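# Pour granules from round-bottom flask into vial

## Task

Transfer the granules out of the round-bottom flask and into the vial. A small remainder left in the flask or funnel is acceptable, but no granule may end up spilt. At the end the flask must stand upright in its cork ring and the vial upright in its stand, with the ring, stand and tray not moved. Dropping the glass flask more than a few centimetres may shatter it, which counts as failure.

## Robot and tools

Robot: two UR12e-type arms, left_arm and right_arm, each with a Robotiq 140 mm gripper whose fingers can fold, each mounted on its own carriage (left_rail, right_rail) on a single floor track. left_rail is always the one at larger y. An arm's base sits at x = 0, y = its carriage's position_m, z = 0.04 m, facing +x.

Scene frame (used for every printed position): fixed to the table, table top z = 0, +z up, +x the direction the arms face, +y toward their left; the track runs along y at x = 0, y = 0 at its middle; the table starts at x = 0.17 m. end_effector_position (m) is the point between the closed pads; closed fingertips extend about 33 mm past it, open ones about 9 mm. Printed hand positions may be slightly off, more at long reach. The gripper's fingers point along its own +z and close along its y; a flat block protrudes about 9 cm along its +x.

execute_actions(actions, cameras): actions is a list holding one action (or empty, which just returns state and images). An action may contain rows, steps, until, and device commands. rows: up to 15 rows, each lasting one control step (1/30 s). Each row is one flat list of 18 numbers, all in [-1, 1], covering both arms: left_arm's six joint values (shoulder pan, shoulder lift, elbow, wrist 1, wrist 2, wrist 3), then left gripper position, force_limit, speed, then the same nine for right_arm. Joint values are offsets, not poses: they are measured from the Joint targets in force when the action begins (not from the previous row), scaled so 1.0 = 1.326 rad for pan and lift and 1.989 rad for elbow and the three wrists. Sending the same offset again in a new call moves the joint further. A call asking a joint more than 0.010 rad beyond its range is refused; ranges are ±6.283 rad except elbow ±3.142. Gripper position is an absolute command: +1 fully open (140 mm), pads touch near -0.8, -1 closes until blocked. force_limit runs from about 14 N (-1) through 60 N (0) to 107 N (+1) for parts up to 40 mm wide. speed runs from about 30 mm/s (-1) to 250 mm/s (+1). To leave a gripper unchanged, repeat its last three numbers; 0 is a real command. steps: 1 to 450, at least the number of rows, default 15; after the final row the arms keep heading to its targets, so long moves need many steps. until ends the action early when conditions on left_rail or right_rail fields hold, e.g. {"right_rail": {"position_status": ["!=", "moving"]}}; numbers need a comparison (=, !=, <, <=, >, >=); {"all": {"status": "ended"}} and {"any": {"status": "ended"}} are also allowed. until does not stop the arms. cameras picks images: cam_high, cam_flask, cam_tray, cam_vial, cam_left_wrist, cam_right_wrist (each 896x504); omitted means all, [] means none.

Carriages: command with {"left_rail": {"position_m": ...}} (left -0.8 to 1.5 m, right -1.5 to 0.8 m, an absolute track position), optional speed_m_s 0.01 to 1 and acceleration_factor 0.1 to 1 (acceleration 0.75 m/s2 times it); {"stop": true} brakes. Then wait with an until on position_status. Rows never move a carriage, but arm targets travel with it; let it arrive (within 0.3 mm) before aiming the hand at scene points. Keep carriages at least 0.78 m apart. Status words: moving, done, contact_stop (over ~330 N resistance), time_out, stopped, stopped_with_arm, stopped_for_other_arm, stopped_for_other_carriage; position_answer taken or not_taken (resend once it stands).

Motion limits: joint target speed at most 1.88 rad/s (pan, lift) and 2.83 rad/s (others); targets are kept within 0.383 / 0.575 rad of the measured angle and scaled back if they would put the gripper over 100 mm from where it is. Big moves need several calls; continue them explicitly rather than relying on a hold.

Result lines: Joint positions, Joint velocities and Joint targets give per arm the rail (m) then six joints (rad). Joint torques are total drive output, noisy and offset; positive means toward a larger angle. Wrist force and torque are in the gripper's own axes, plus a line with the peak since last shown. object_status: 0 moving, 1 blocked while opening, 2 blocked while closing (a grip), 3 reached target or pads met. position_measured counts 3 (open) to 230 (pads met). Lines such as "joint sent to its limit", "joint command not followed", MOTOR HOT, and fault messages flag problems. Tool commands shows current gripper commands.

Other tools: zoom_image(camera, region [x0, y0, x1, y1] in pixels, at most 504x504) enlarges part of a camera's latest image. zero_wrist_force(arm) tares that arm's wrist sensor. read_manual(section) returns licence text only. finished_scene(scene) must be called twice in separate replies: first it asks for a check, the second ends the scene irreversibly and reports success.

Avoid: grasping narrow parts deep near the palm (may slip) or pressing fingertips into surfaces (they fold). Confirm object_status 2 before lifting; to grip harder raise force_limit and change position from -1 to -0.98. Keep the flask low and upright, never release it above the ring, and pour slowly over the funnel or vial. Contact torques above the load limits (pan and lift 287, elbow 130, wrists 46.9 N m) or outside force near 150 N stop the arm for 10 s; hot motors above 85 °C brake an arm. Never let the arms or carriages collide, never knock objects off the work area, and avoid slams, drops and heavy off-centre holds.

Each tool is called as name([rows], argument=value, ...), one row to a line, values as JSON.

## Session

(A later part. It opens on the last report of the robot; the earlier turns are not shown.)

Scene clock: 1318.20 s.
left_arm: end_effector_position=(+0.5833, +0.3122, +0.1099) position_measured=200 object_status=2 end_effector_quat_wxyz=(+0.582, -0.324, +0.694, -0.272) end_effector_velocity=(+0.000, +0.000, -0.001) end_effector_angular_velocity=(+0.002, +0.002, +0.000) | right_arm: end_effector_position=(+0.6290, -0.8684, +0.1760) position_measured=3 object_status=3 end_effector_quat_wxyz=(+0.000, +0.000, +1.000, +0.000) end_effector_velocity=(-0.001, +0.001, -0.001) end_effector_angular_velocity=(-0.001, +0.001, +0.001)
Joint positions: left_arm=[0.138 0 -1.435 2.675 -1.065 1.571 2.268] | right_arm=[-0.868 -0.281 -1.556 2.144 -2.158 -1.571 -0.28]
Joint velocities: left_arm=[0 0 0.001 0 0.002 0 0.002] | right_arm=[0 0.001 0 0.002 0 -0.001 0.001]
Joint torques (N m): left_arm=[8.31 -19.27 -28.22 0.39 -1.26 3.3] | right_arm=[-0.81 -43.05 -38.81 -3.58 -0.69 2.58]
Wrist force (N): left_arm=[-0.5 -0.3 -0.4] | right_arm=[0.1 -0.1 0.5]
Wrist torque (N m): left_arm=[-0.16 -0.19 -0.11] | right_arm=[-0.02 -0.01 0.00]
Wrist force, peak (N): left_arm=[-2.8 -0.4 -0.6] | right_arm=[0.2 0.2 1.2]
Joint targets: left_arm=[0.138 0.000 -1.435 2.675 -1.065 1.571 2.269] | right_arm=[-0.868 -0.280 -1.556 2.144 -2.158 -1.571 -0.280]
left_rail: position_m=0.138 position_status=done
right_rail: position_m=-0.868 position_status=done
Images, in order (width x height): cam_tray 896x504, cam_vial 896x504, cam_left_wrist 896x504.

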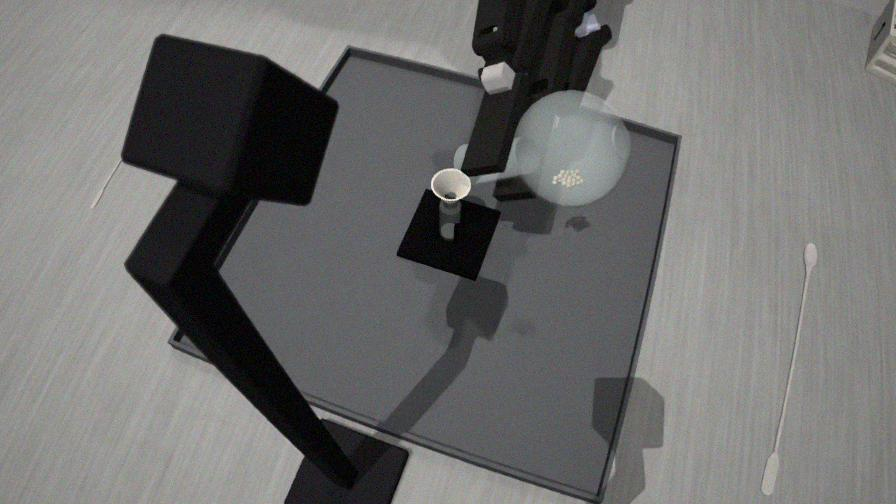

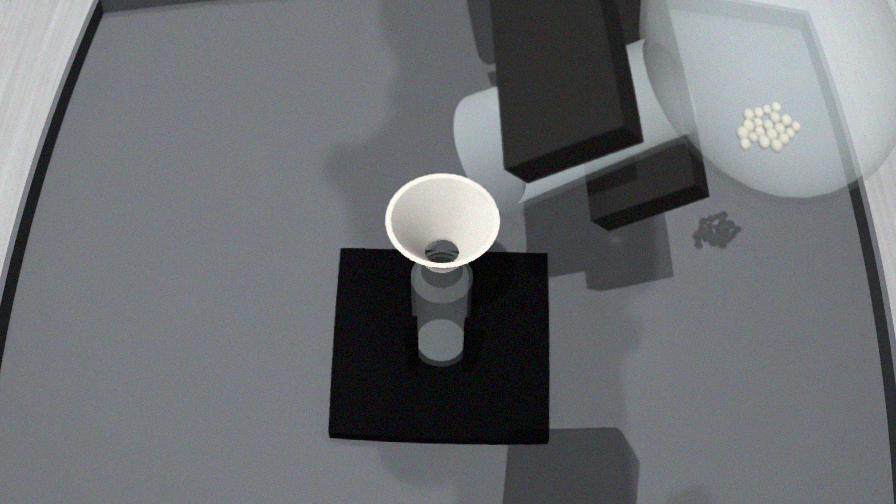

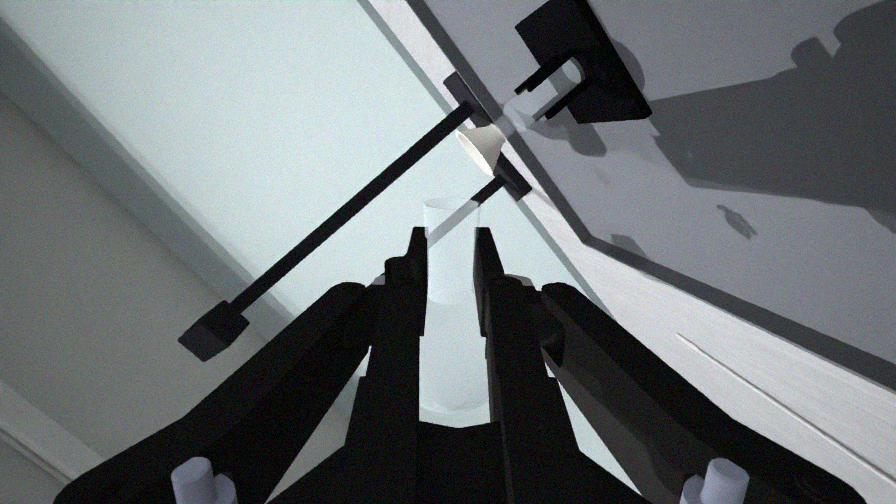

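zoom_image(camera="cam_vial", region=[360, 40, 720, 300])

zoom_image(camera="cam_left_wrist", region=[390, 60, 620, 260])

zoom_image(camera="cam_tray", region=[400, 60, 660, 290])

Scaled by 1.400 from the camera's 896x504 image, which has a finer 1280x720 frame.

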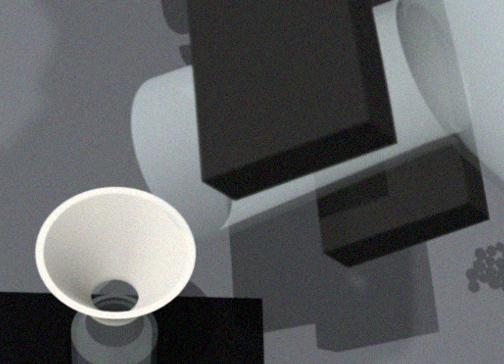

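Scaled by 2.191 from the camera's 896x504 image, which has a finer 1280x720 frame.

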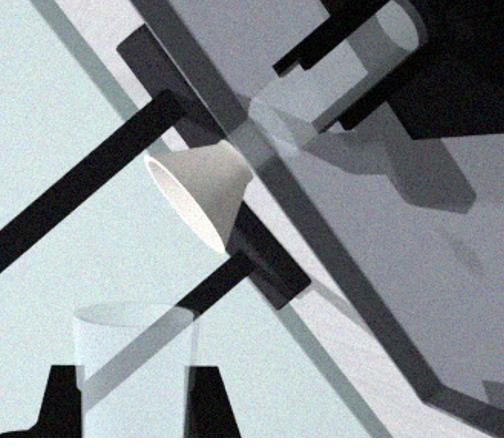

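Scaled by 1.938 from the camera's 896x504 image, which has a finer 1280x720 frame.

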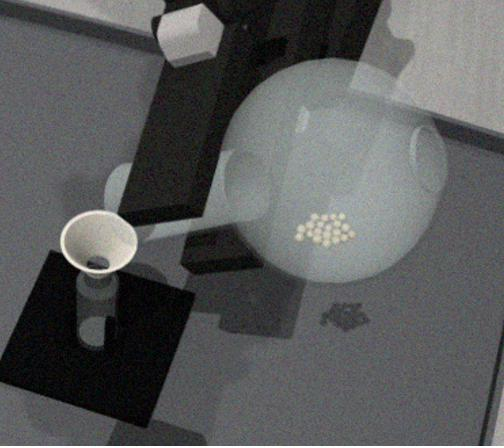

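execute_actions([
  {"left_rail": {"position_m": 0.1128}, "rows": [[0,0.00056,-0.00009,-0.00029,0,0,-1,0.1,-1,0,0,0,0,0,0,1,1,1],[0,0.00209,-0.00032,-0.00107,0,0,-1,0.1,-1,0,0,0,0,0,0,1,1,1],[0,0.00435,-0.00067,-0.00223,0,0,-1,0.1,-1,0,0,0,0,0,0,1,1,1],[0,0.00708,-0.00109,-0.00363,0,0,-1,0.1,-1,0,0,0,0,0,0,1,1,1],[0,0.01006,-0.00155,-0.00516,0,0,-1,0.1,-1,0,0,0,0,0,0,1,1,1],[0,0.01304,-0.002,-0.00669,0,0,-1,0.1,-1,0,0,0,0,0,0,1,1,1],[0,0.01578,-0.00242,-0.00809,0,0,-1,0.1,-1,0,0,0,0,0,0,1,1,1],[0,0.01803,-0.00277,-0.00925,0,0,-1,0.1,-1,0,0,0,0,0,0,1,1,1],[0,0.01956,-0.00301,-0.01003,0,0,-1,0.1,-1,0,0,0,0,0,0,1,1,1],[0,0.02013,-0.00309,-0.01032,0,0,-1,0.1,-1,0,0,0,0,0,0,1,1,1]], "steps": 24},
], cameras=["cam_left_wrist", "cam_tray", "cam_vial"])

Scene clock: 1369.70 s.
left_arm: end_effector_position=(+0.5883, +0.2870, +0.1037) position_measured=200 object_status=2 end_effector_quat_wxyz=(+0.582, -0.324, +0.694, -0.272) end_effector_velocity=(+0.000, +0.000, +0.000) end_effector_angular_velocity=(+0.001, +0.000, +0.000) | right_arm: end_effector_position=(+0.6290, -0.8684, +0.1760) position_measured=3 object_status=3 end_effector_quat_wxyz=(+0.000, +0.000, +1.000, +0.000) end_effector_velocity=(+0.000, +0.001, +0.000) end_effector_angular_velocity=(+0.002, +0.000, +0.001)
Joint positions: left_arm=[0.113 0 -1.408 2.669 -1.086 1.571 2.269] | right_arm=[-0.868 -0.281 -1.556 2.144 -2.158 -1.571 -0.28]
Joint velocities: left_arm=[0 0 0 0 -0.001 0 0.001] | right_arm=[0 0.001 0 0 0.001 0.002 0]
Joint torques (N m): left_arm=[4.46 -19.12 -26.69 -4.59 -1.16 2.82] | right_arm=[4.51 -43.18 -38.38 -3.32 -0.89 2.78]
Wrist force (N): left_arm=[-0.5 -0.4 -0.7] | right_arm=[-0.1 0.6 0.8]
Wrist torque (N m): left_arm=[-0.19 -0.17 -0.13] | right_arm=[0.13 0.02 0.01]
Wrist force, peak (N): left_arm=[-1.4 0.5 -0.9] | right_arm=[-0.2 0.3 1.2]
Joint targets: left_arm=[0.113 0.000 -1.408 2.669 -1.086 1.571 2.269] | right_arm=[-0.868 -0.280 -1.556 2.144 -2.158 -1.571 -0.280]
left_rail: position_m=0.113 position_status=done
right_rail: position_m=-0.868 position_status=done
Images, in order (width x height): cam_tray 896x504, cam_vial 896x504, cam_left_wrist 896x504.

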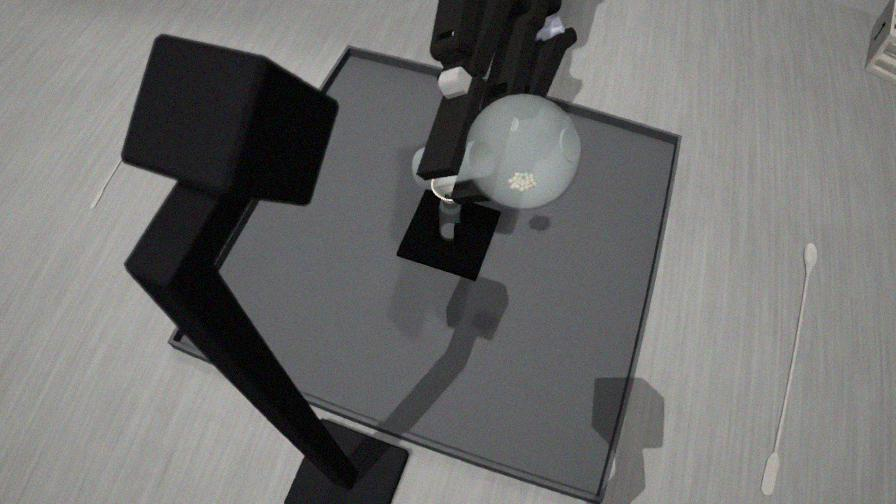

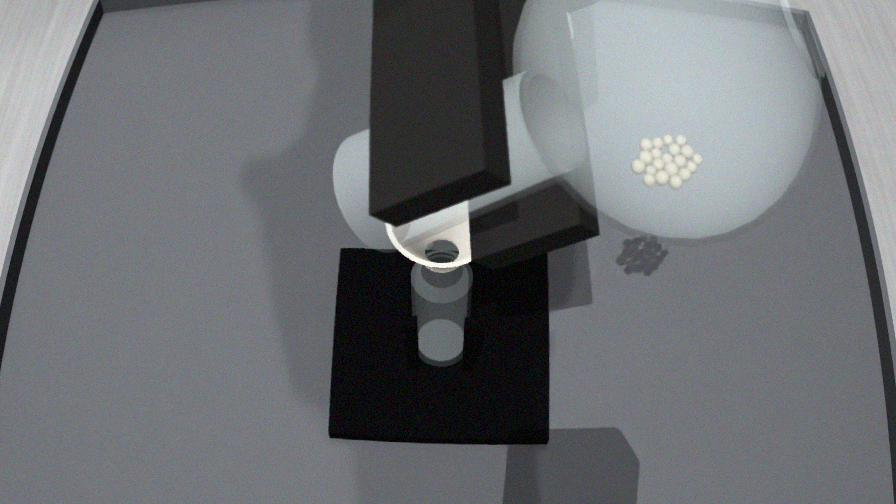

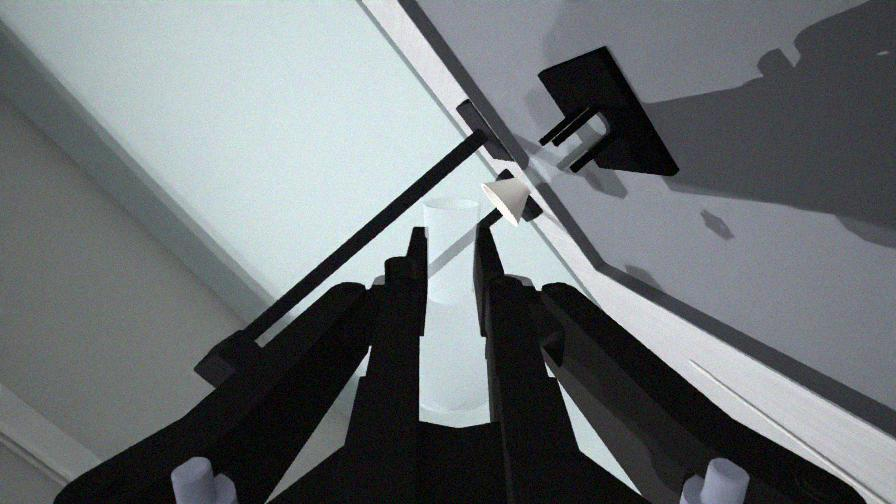

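I'll read the current state and images before continuing the pour.

execute_actions(actions=[], cameras=["cam_vial", "cam_left_wrist", "cam_tray"])

Scene clock: 1443.17 s.
left_arm: end_effector_position=(+0.5883, +0.2870, +0.1037) position_measured=200 object_status=2 end_effector_quat_wxyz=(+0.582, -0.324, +0.694, -0.272) end_effector_velocity=(+0.000, +0.000, +0.000) end_effector_angular_velocity=(+0.000, +0.000, +0.000) | right_arm: end_effector_position=(+0.6290, -0.8684, +0.1760) position_measured=3 object_status=3 end_effector_quat_wxyz=(+0.000, +0.000, +1.000, +0.000) end_effector_velocity=(+0.000, +0.001, +0.000) end_effector_angular_velocity=(+0.001, +0.000, +0.002)
Joint positions: left_arm=[0.113 0 -1.408 2.669 -1.086 1.571 2.269] | right_arm=[-0.868 -0.281 -1.556 2.144 -2.158 -1.571 -0.281]
Joint velocities: left_arm=[0 0 0 0 0 -0.001 0] | right_arm=[0 0.002 0 -0.001 0.001 0.001 0]
Joint torques (N m): left_arm=[2.78 -24.25 -8.05 -1.37 -1.17 2.43] | right_arm=[3.31 -42.76 -38.74 -3.67 -0.54 2.41]
Wrist force (N): left_arm=[-0.5 0.0 -0.5] | right_arm=[-0.5 0.2 0.7]
Wrist torque (N m): left_arm=[-0.09 -0.18 -0.12] | right_arm=[0.05 0.11 0.00]
Wrist force, peak (N): left_arm=[-0.8 -0.5 -1.0] | right_arm=[-0.2 0.4 1.1]
Joint targets: left_arm=[0.113 0.000 -1.408 2.669 -1.086 1.571 2.269] | right_arm=[-0.868 -0.280 -1.556 2.144 -2.158 -1.571 -0.280]
Tool commands: left_gripper/position=-1.0 left_gripper/force_limit=+0.1 left_gripper/speed=-1.0 right_gripper/position=+1.0 right_gripper/force_limit=+1.0 right_gripper/speed=+1.0
left_rail: position_m=0.113 position_status=done
right_rail: position_m=-0.868 position_status=done
Images, in order (width x height): cam_tray 896x504, cam_vial 896x504, cam_left_wrist 896x504.

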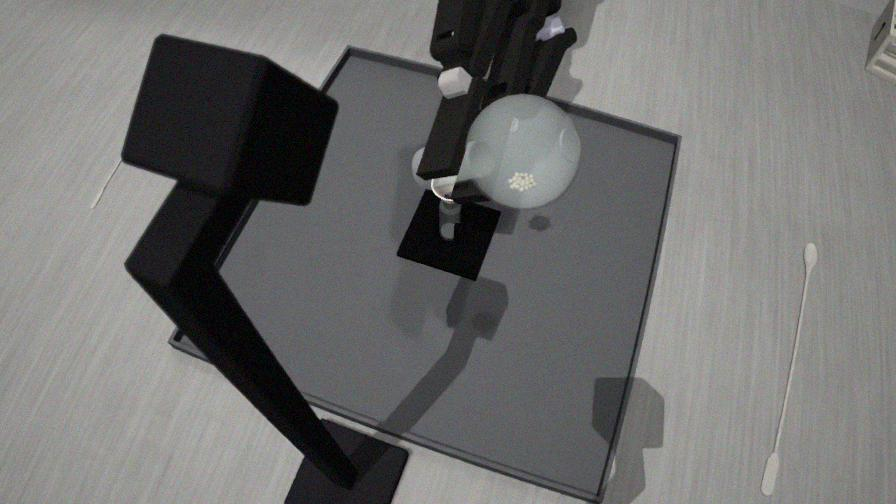

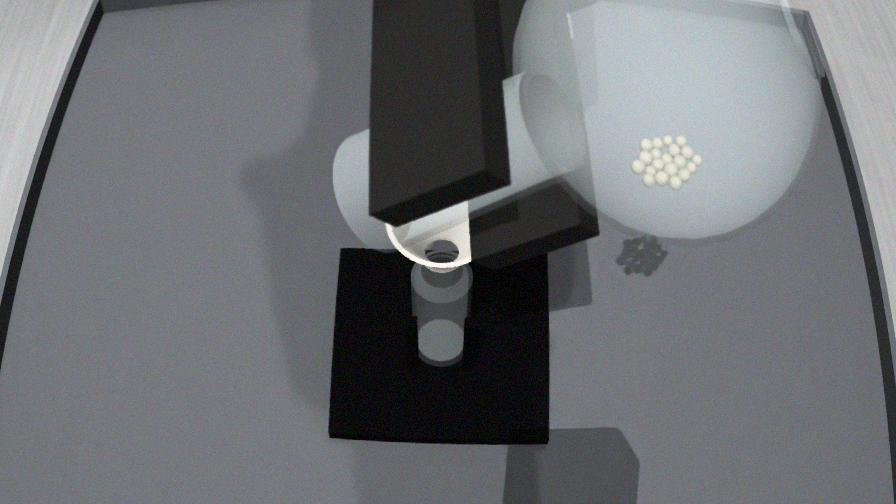

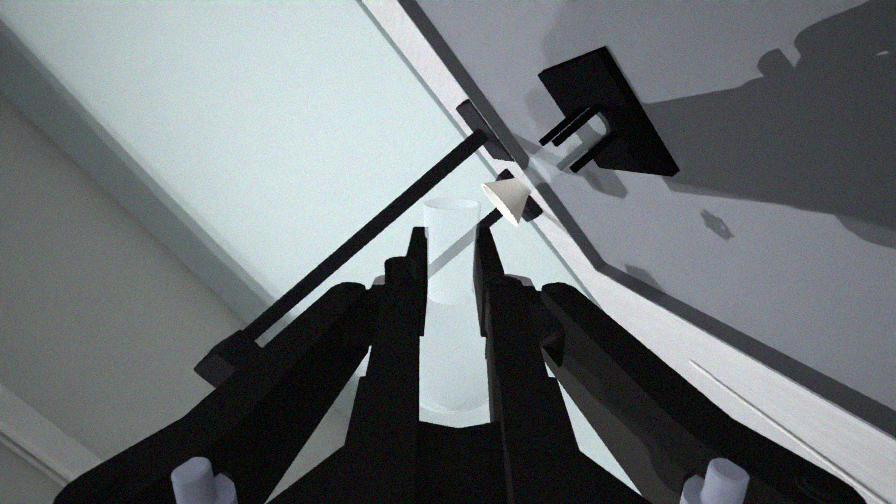

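zoom_image(camera="cam_vial", region=[300, 50, 620, 370])

zoom_image(camera="cam_left_wrist", region=[380, 120, 620, 340])

zoom_image(camera="cam_tray", region=[340, 60, 620, 300])

Scaled by 1.575 from the camera's 896x504 image, which has a finer 1280x720 frame.

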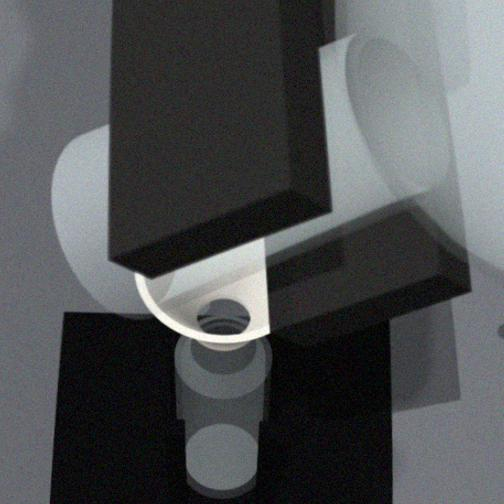

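Scaled by 2.100 from the camera's 896x504 image, which has a finer 1280x720 frame.

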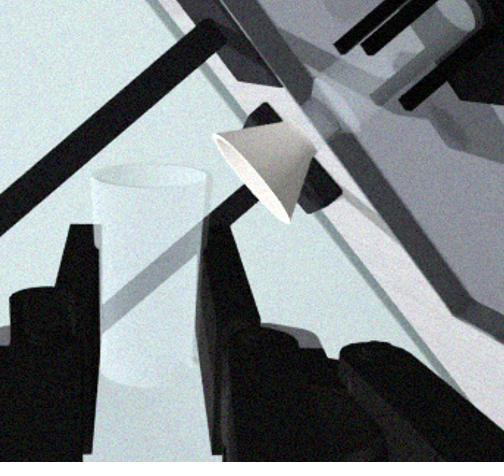

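Scaled by 1.800 from the camera's 896x504 image, which has a finer 1280x720 frame.

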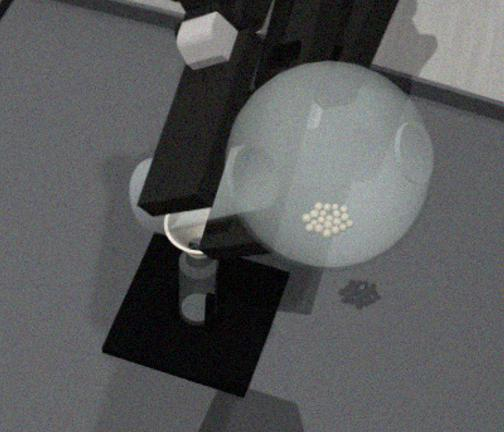

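zoom_image(camera="cam_vial", region=[310, 190, 590, 460])

zoom_image(camera="cam_tray", region=[380, 140, 520, 290])

Scaled by 1.800 from the camera's 896x504 image, which has a finer 1280x720 frame.

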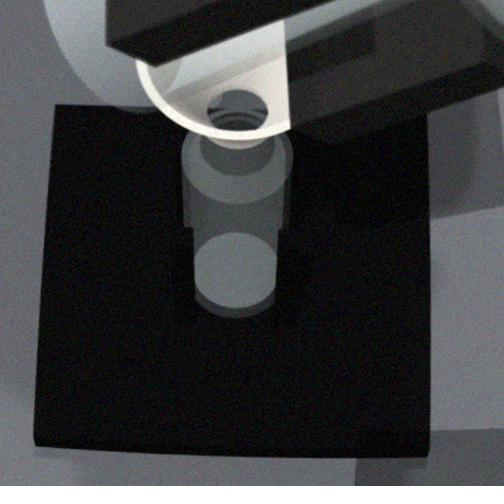

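Scaled by 3.360 from the camera's 896x504 image, which has a finer 1280x720 frame.

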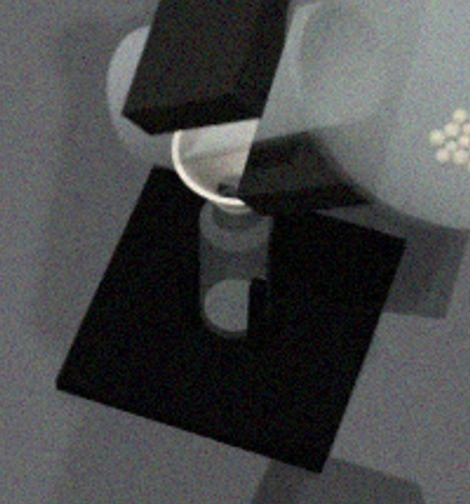

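execute_actions([
  {"rows":[[0,0.000002,0.00001,-0.00001,0,0.000234,-1,0.1,-1,0,0,0,0,0,0,1,1,1],[0,0.000014,0.000064,-0.000072,0,0.001687,-1,0.1,-1,0,0,0,0,0,0,1,1,1],[0,0.000043,0.000192,-0.000218,0,0.005082,-1,0.1,-1,0,0,0,0,0,0,1,1,1],[0,0.000091,0.000405,-0.000459,0,0.010694,-1,0.1,-1,0,0,0,0,0,0,1,1,1],[0,0.000157,0.000697,-0.000791,0,0.018417,-1,0.1,-1,0,0,0,0,0,0,1,1,1],[0,0.000238,0.001054,-0.001197,0,0.027855,-1,0.1,-1,0,0,0,0,0,0,1,1,1],[0,0.000328,0.001453,-0.00165,0,0.038407,-1,0.1,-1,0,0,0,0,0,0,1,1,1],[0,0.000422,0.001867,-0.00212,0,0.049344,-1,0.1,-1,0,0,0,0,0,0,1,1,1],[0,0.000512,0.002266,-0.002573,0,0.059895,-1,0.1,-1,0,0,0,0,0,0,1,1,1],[0,0.000593,0.002623,-0.002979,0,0.069333,-1,0.1,-1,0,0,0,0,0,0,1,1,1],[0,0.000659,0.002915,-0.003311,0,0.077056,-1,0.1,-1,0,0,0,0,0,0,1,1,1],[0,0.000707,0.003128,-0.003552,0,0.082667,-1,0.1,-1,0,0,0,0,0,0,1,1,1],[0,0.000736,0.003256,-0.003698,0,0.086063,-1,0.1,-1,0,0,0,0,0,0,1,1,1],[0,0.000748,0.003311,-0.00376,0,0.087516,-1,0.1,-1,0,0,0,0,0,0,1,1,1],[0,0.00075,0.00332,-0.00377,0,0.08775,-1,0.1,-1,0,0,0,0,0,0,1,1,1]],"steps":22},
], cameras=["cam_vial", "cam_left_wrist", "cam_tray"])

Scene clock: 1521.07 s.
left_arm: end_effector_position=(+0.5847, +0.2870, +0.1023) position_measured=200 object_status=2 end_effector_quat_wxyz=(+0.604, -0.262, +0.720, -0.220) end_effector_velocity=(+0.000, +0.000, +0.000) end_effector_angular_velocity=(+0.002, +0.000, +0.000) | right_arm: end_effector_position=(+0.6290, -0.8684, +0.1760) position_measured=3 object_status=3 end_effector_quat_wxyz=(+0.000, +0.000, +1.000, +0.000) end_effector_velocity=(+0.000, +0.000, +0.000) end_effector_angular_velocity=(+0.000, +0.000, +0.001)
Joint positions: left_arm=[0.113 0 -1.407 2.675 -1.093 1.571 2.443] | right_arm=[-0.868 -0.281 -1.556 2.144 -2.158 -1.571 -0.281]
Joint velocities: left_arm=[0 0 0 -0.001 0 -0.001 0.002] | right_arm=[0 0 0 -0.001 0.001 0 -0.001]
Joint torques (N m): left_arm=[-0.57 -19.03 -2.85 -4.43 -0.62 2.87] | right_arm=[4.72 -43.24 -38.41 -3.77 -0.33 2.18]
Wrist force (N): left_arm=[-0.5 -0.2 -0.7] | right_arm=[0.0 0.1 0.8]
Wrist torque (N m): left_arm=[-0.15 -0.15 -0.15] | right_arm=[0.02 0.00 0.00]
Wrist force, peak (N): left_arm=[-0.8 -0.3 -1.3] | right_arm=[-0.4 0.6 1.0]
Joint targets: left_arm=[0.113 0.000 -1.407 2.675 -1.093 1.571 2.443] | right_arm=[-0.868 -0.280 -1.556 2.144 -2.158 -1.571 -0.280]
left_rail: position_m=0.113 position_status=done
right_rail: position_m=-0.868 position_status=done
Images, in order (width x height): cam_tray 896x504, cam_vial 896x504, cam_left_wrist 896x504.

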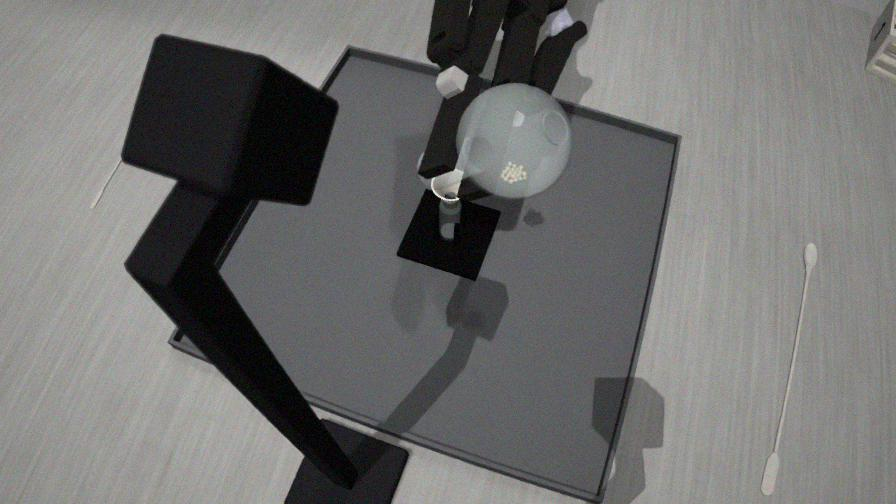

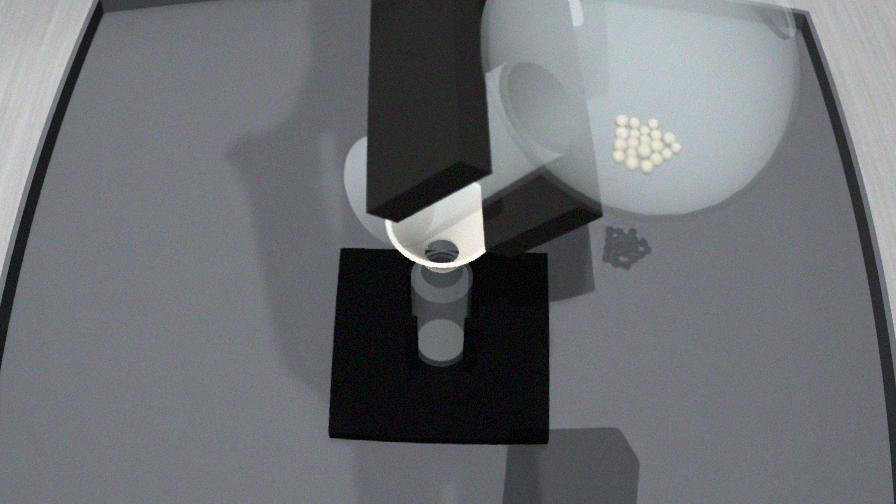

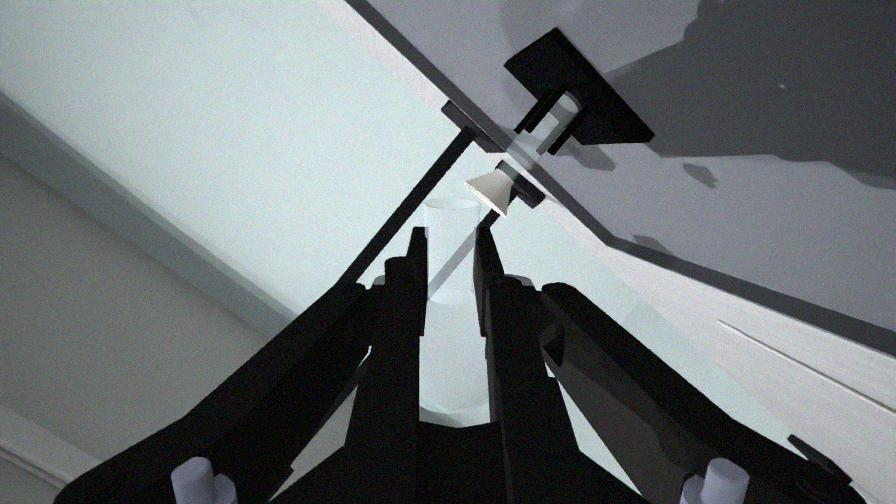

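zoom_image(camera="cam_vial", region=[320, 100, 600, 300])

zoom_image(camera="cam_left_wrist", region=[400, 130, 560, 290])

zoom_image(camera="cam_tray", region=[390, 120, 510, 240])

Scaled by 1.800 from the camera's 896x504 image, which has a finer 1280x720 frame.

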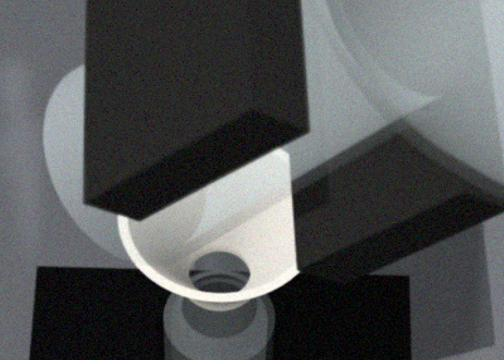

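Scaled by 3.150 from the camera's 896x504 image, which has a finer 1280x720 frame.

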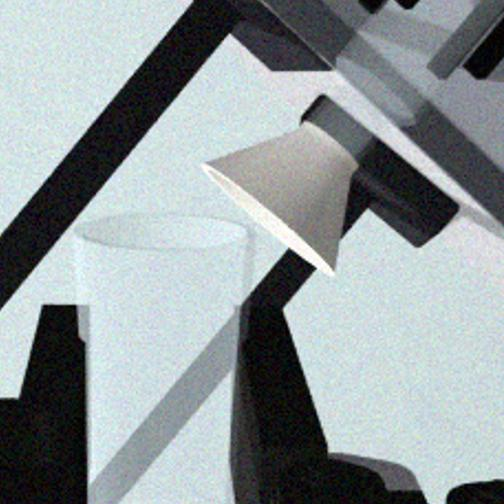

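Scaled by 4.200 from the camera's 896x504 image, which has a finer 1280x720 frame.

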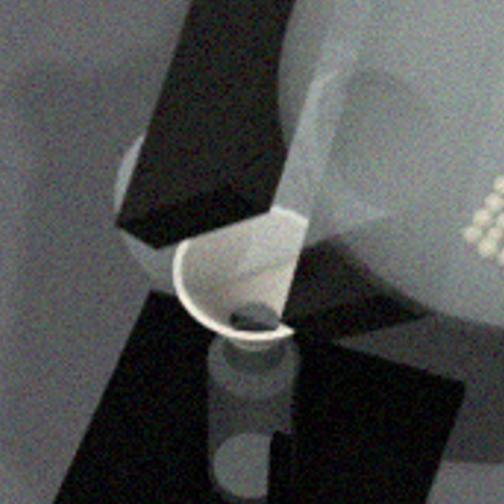

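execute_actions([
  {"rows":[[0,-0.000004,0,0.000003,0,0.000234,-1,0.1,-1,0,0,0,0,0,0,1,1,1],[0,-0.00003,-0.000002,0.000022,0,0.001687,-1,0.1,-1,0,0,0,0,0,0,1,1,1],[0,-0.00009,-0.000008,0.000066,0,0.005082,-1,0.1,-1,0,0,0,0,0,0,1,1,1],[0,-0.00019,-0.000016,0.000139,0,0.010694,-1,0.1,-1,0,0,0,0,0,0,1,1,1],[0,-0.000327,-0.000027,0.000239,0,0.018417,-1,0.1,-1,0,0,0,0,0,0,1,1,1],[0,-0.000495,-0.000041,0.000362,0,0.027855,-1,0.1,-1,0,0,0,0,0,0,1,1,1],[0,-0.000683,-0.000057,0.000499,0,0.038407,-1,0.1,-1,0,0,0,0,0,0,1,1,1],[0,-0.000877,-0.000073,0.000641,0,0.049344,-1,0.1,-1,0,0,0,0,0,0,1,1,1],[0,-0.001065,-0.000089,0.000778,0,0.059895,-1,0.1,-1,0,0,0,0,0,0,1,1,1],[0,-0.001233,-0.000103,0.000901,0,0.069333,-1,0.1,-1,0,0,0,0,0,0,1,1,1],[0,-0.00137,-0.000114,0.001001,0,0.077056,-1,0.1,-1,0,0,0,0,0,0,1,1,1],[0,-0.00147,-0.000122,0.001074,0,0.082667,-1,0.1,-1,0,0,0,0,0,0,1,1,1],[0,-0.00153,-0.000128,0.001118,0,0.086063,-1,0.1,-1,0,0,0,0,0,0,1,1,1],[0,-0.001556,-0.00013,0.001137,0,0.087516,-1,0.1,-1,0,0,0,0,0,0,1,1,1],[0,-0.00156,-0.00013,0.00114,0,0.08775,-1,0.1,-1,0,0,0,0,0,0,1,1,1]],"steps":22},
], cameras=["cam_vial", "cam_left_wrist", "cam_tray"])

Scene clock: 1577.53 s.
left_arm: end_effector_position=(+0.5848, +0.2870, +0.1029) position_measured=200 object_status=2 end_effector_quat_wxyz=(+0.621, -0.199, +0.740, -0.167) end_effector_velocity=(+0.000, -0.001, +0.000) end_effector_angular_velocity=(+0.003, +0.000, -0.002) | right_arm: end_effector_position=(+0.6290, -0.8684, +0.1760) position_measured=3 object_status=3 end_effector_quat_wxyz=(+0.000, +0.000, +1.000, +0.000) end_effector_velocity=(-0.001, +0.000, +0.000) end_effector_angular_velocity=(+0.000, +0.000, +0.001)
Joint positions: left_arm=[0.113 0 -1.409 2.675 -1.091 1.571 2.617] | right_arm=[-0.868 -0.281 -1.556 2.144 -2.158 -1.571 -0.28]
Joint velocities: left_arm=[0 0 0 0 0 0.001 0.003] | right_arm=[0 0 -0.002 0.001 0.001 0 0]
Joint torques (N m): left_arm=[-4.95 -42.95 -26.1 -0.38 -0.8 3.46] | right_arm=[6.48 -45.95 -39.62 -4.49 -0.57 1.9]
Wrist force (N): left_arm=[-0.3 -0.2 -0.5] | right_arm=[-0.2 0.3 0.6]
Wrist torque (N m): left_arm=[-0.12 -0.19 -0.13] | right_arm=[0.06 0.03 0.00]
Wrist force, peak (N): left_arm=[-0.7 0.0 -1.2] | right_arm=[-0.3 0.5 1.2]
Joint targets: left_arm=[0.113 0.000 -1.409 2.675 -1.091 1.571 2.618] | right_arm=[-0.868 -0.280 -1.556 2.144 -2.158 -1.571 -0.280]
left_rail: position_m=0.113 position_status=done
right_rail: position_m=-0.868 position_status=done
Images, in order (width x height): cam_tray 896x504, cam_vial 896x504, cam_left_wrist 896x504.

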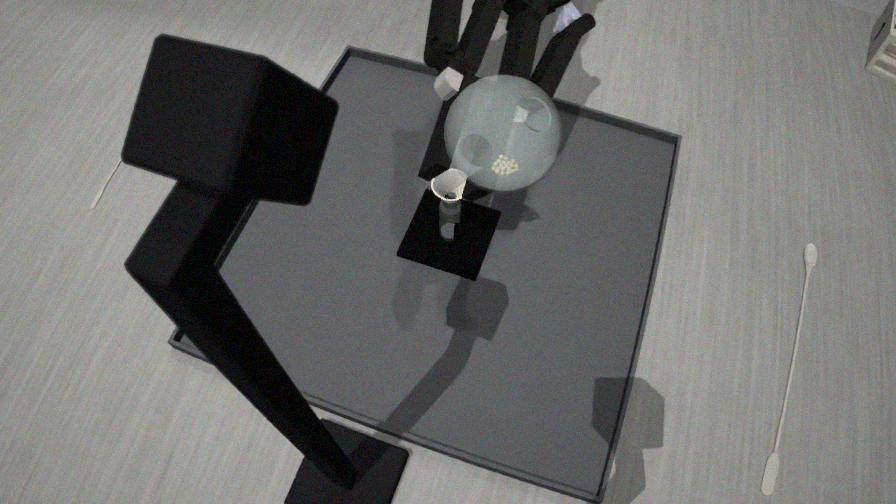

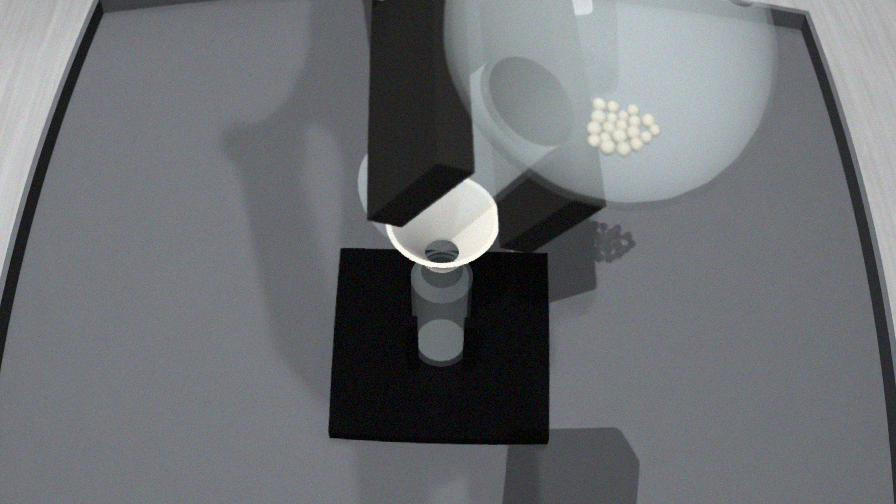

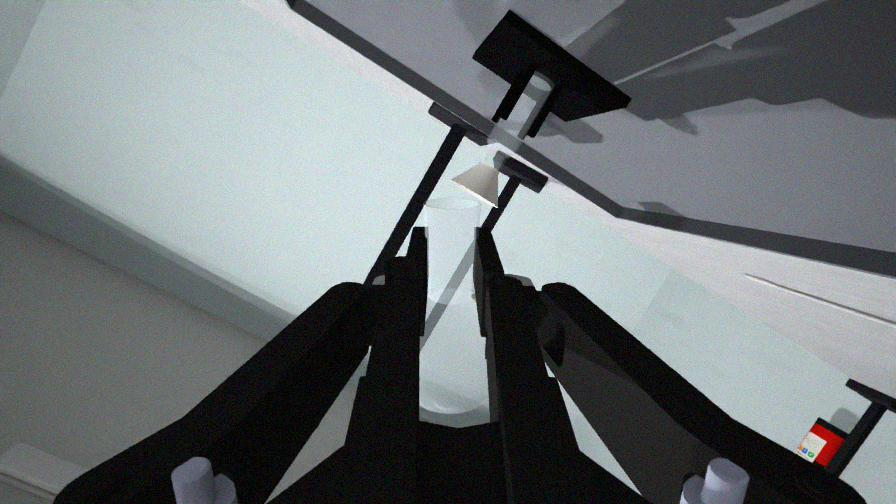

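zoom_image(camera="cam_vial", region=[330, 60, 630, 300])

zoom_image(camera="cam_left_wrist", region=[400, 130, 560, 290])

zoom_image(camera="cam_tray", region=[390, 120, 510, 240])

Scaled by 1.680 from the camera's 896x504 image, which has a finer 1280x720 frame.

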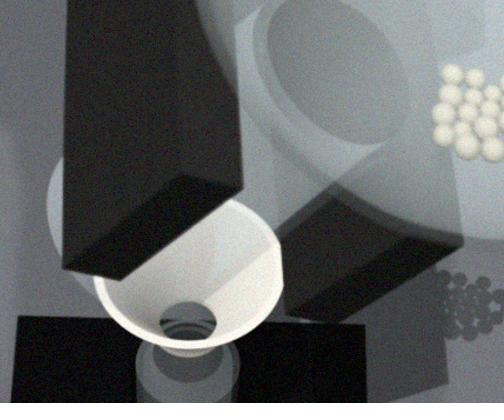

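Scaled by 3.150 from the camera's 896x504 image, which has a finer 1280x720 frame.

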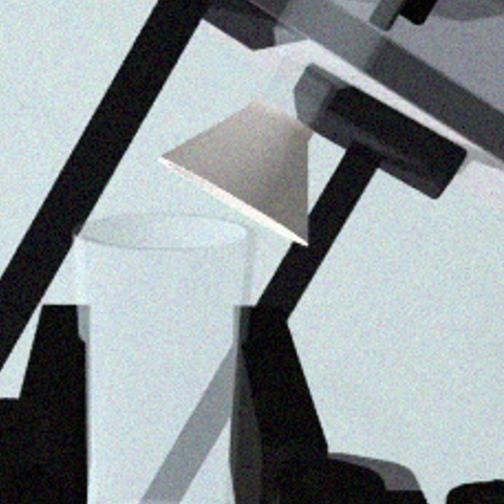

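Scaled by 4.200 from the camera's 896x504 image, which has a finer 1280x720 frame.

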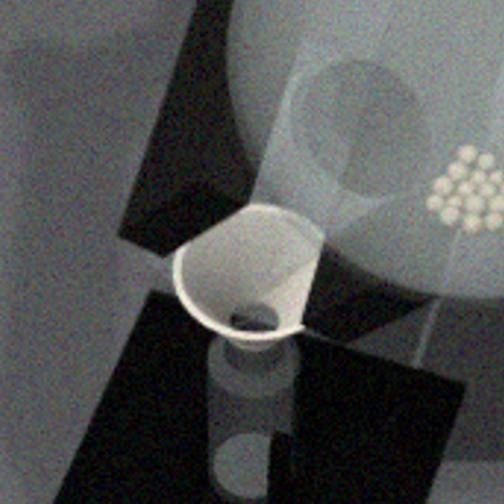

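execute_actions([
  {"rows":[[0,0,0,0,0,0.000234,-1,0.1,-1,0,0,0,0,0,0,1,1,1],[0,0,0,0,0,0.001687,-1,0.1,-1,0,0,0,0,0,0,1,1,1],[0,0,0,0,0,0.005082,-1,0.1,-1,0,0,0,0,0,0,1,1,1],[0,0,0,0,0,0.010694,-1,0.1,-1,0,0,0,0,0,0,1,1,1],[0,0,0,0,0,0.018417,-1,0.1,-1,0,0,0,0,0,0,1,1,1],[0,0,0,0,0,0.027855,-1,0.1,-1,0,0,0,0,0,0,1,1,1],[0,0,0,0,0,0.038407,-1,0.1,-1,0,0,0,0,0,0,1,1,1],[0,0,0,0,0,0.049344,-1,0.1,-1,0,0,0,0,0,0,1,1,1],[0,0,0,0,0,0.059895,-1,0.1,-1,0,0,0,0,0,0,1,1,1],[0,0,0,0,0,0.069333,-1,0.1,-1,0,0,0,0,0,0,1,1,1],[0,0,0,0,0,0.077056,-1,0.1,-1,0,0,0,0,0,0,1,1,1],[0,0,0,0,0,0.082667,-1,0.1,-1,0,0,0,0,0,0,1,1,1],[0,0,0,0,0,0.086063,-1,0.1,-1,0,0,0,0,0,0,1,1,1],[0,0,0,0,0,0.087516,-1,0.1,-1,0,0,0,0,0,0,1,1,1],[0,0,0,0,0,0.08775,-1,0.1,-1,0,0,0,0,0,0,1,1,1]],"steps":30},
], cameras=["cam_vial", "cam_left_wrist", "cam_tray"])

Scene clock: 1615.60 s.
left_arm: end_effector_position=(+0.5848, +0.2870, +0.1029) position_measured=200 object_status=2 end_effector_quat_wxyz=(+0.633, -0.133, +0.754, -0.112) end_effector_velocity=(+0.000, -0.001, +0.000) end_effector_angular_velocity=(+0.001, +0.001, -0.002) | right_arm: end_effector_position=(+0.6290, -0.8684, +0.1760) position_measured=3 object_status=3 end_effector_quat_wxyz=(+0.000, +0.000, +1.000, +0.000) end_effector_velocity=(+0.001, +0.000, +0.000) end_effector_angular_velocity=(+0.001, +0.000, +0.000)
Joint positions: left_arm=[0.113 0 -1.409 2.675 -1.091 1.571 2.792] | right_arm=[-0.868 -0.281 -1.556 2.144 -2.158 -1.571 -0.28]
Joint velocities: left_arm=[0 0 0 0.001 0 0.002 0.001] | right_arm=[0 0 0.001 -0.001 0 0.001 0]
Joint torques (N m): left_arm=[-7.53 -37.81 -7.67 -3.59 -0.69 3.3] | right_arm=[3.53 -44.7 -39.36 -4.32 -0.18 2.2]
Wrist force (N): left_arm=[0.3 0.0 -0.7] | right_arm=[-0.1 0.4 0.4]
Wrist torque (N m): left_arm=[-0.06 -0.32 -0.13] | right_arm=[0.09 0.02 0.00]
Wrist force, peak (N): left_arm=[-0.2 -0.6 -1.2] | right_arm=[0.2 0.3 1.2]
Joint targets: left_arm=[0.113 0.000 -1.409 2.675 -1.091 1.571 2.792] | right_arm=[-0.868 -0.280 -1.556 2.144 -2.158 -1.571 -0.280]
left_rail: position_m=0.113 position_status=done
right_rail: position_m=-0.868 position_status=done
Images, in order (width x height): cam_tray 896x504, cam_vial 896x504, cam_left_wrist 896x504.

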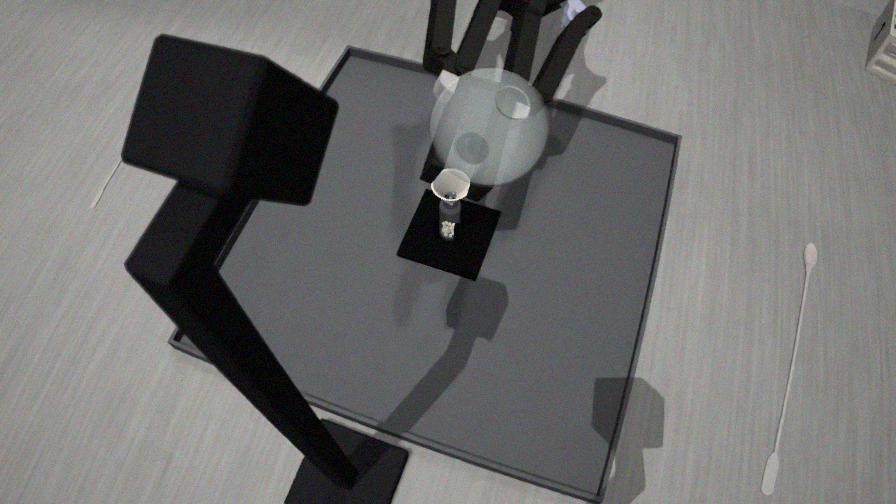

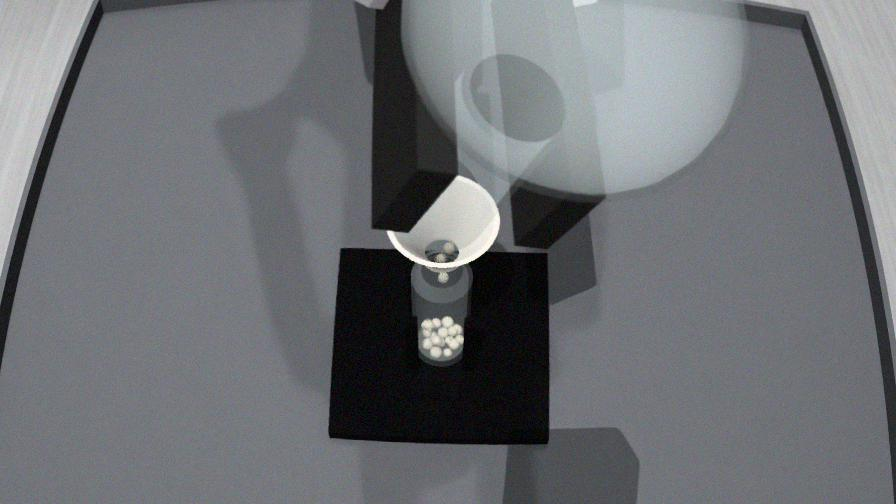

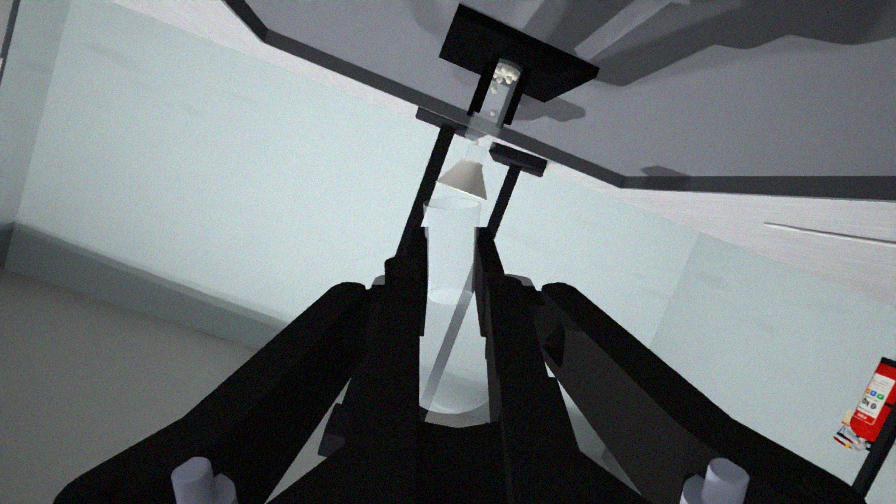

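zoom_image(camera="cam_vial", region=[320, 150, 580, 400])

zoom_image(camera="cam_vial", region=[380, 0, 780, 250])

zoom_image(camera="cam_left_wrist", region=[380, 30, 620, 270])

zoom_image(camera="cam_tray", region=[380, 60, 580, 260])

Scaled by 1.938 from the camera's 896x504 image, which has a finer 1280x720 frame.

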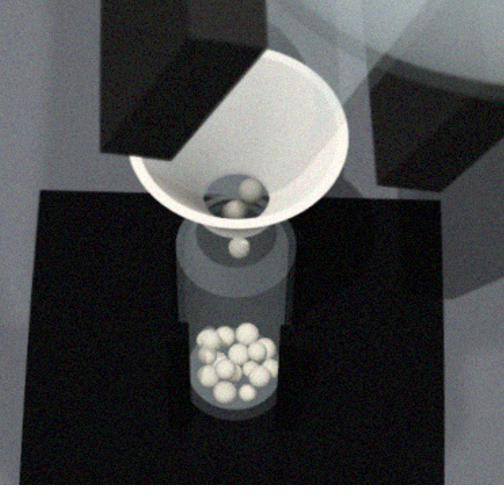

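Scaled by 1.260 from the camera's 896x504 image, which has a finer 1280x720 frame.

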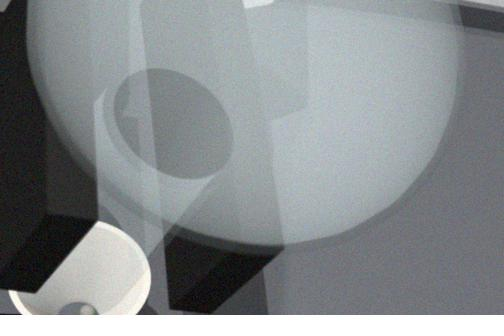

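Scaled by 2.100 from the camera's 896x504 image, which has a finer 1280x720 frame.

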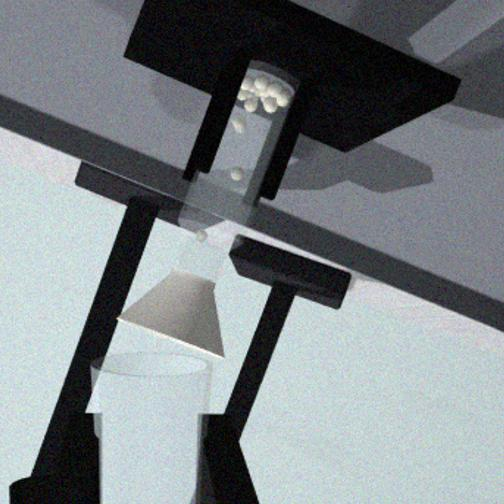

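Scaled by 2.520 from the camera's 896x504 image, which has a finer 1280x720 frame.

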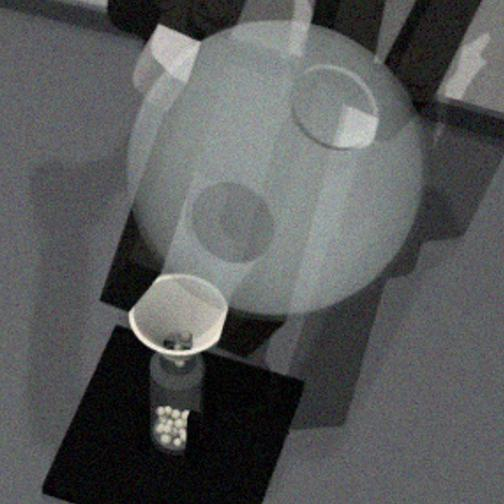

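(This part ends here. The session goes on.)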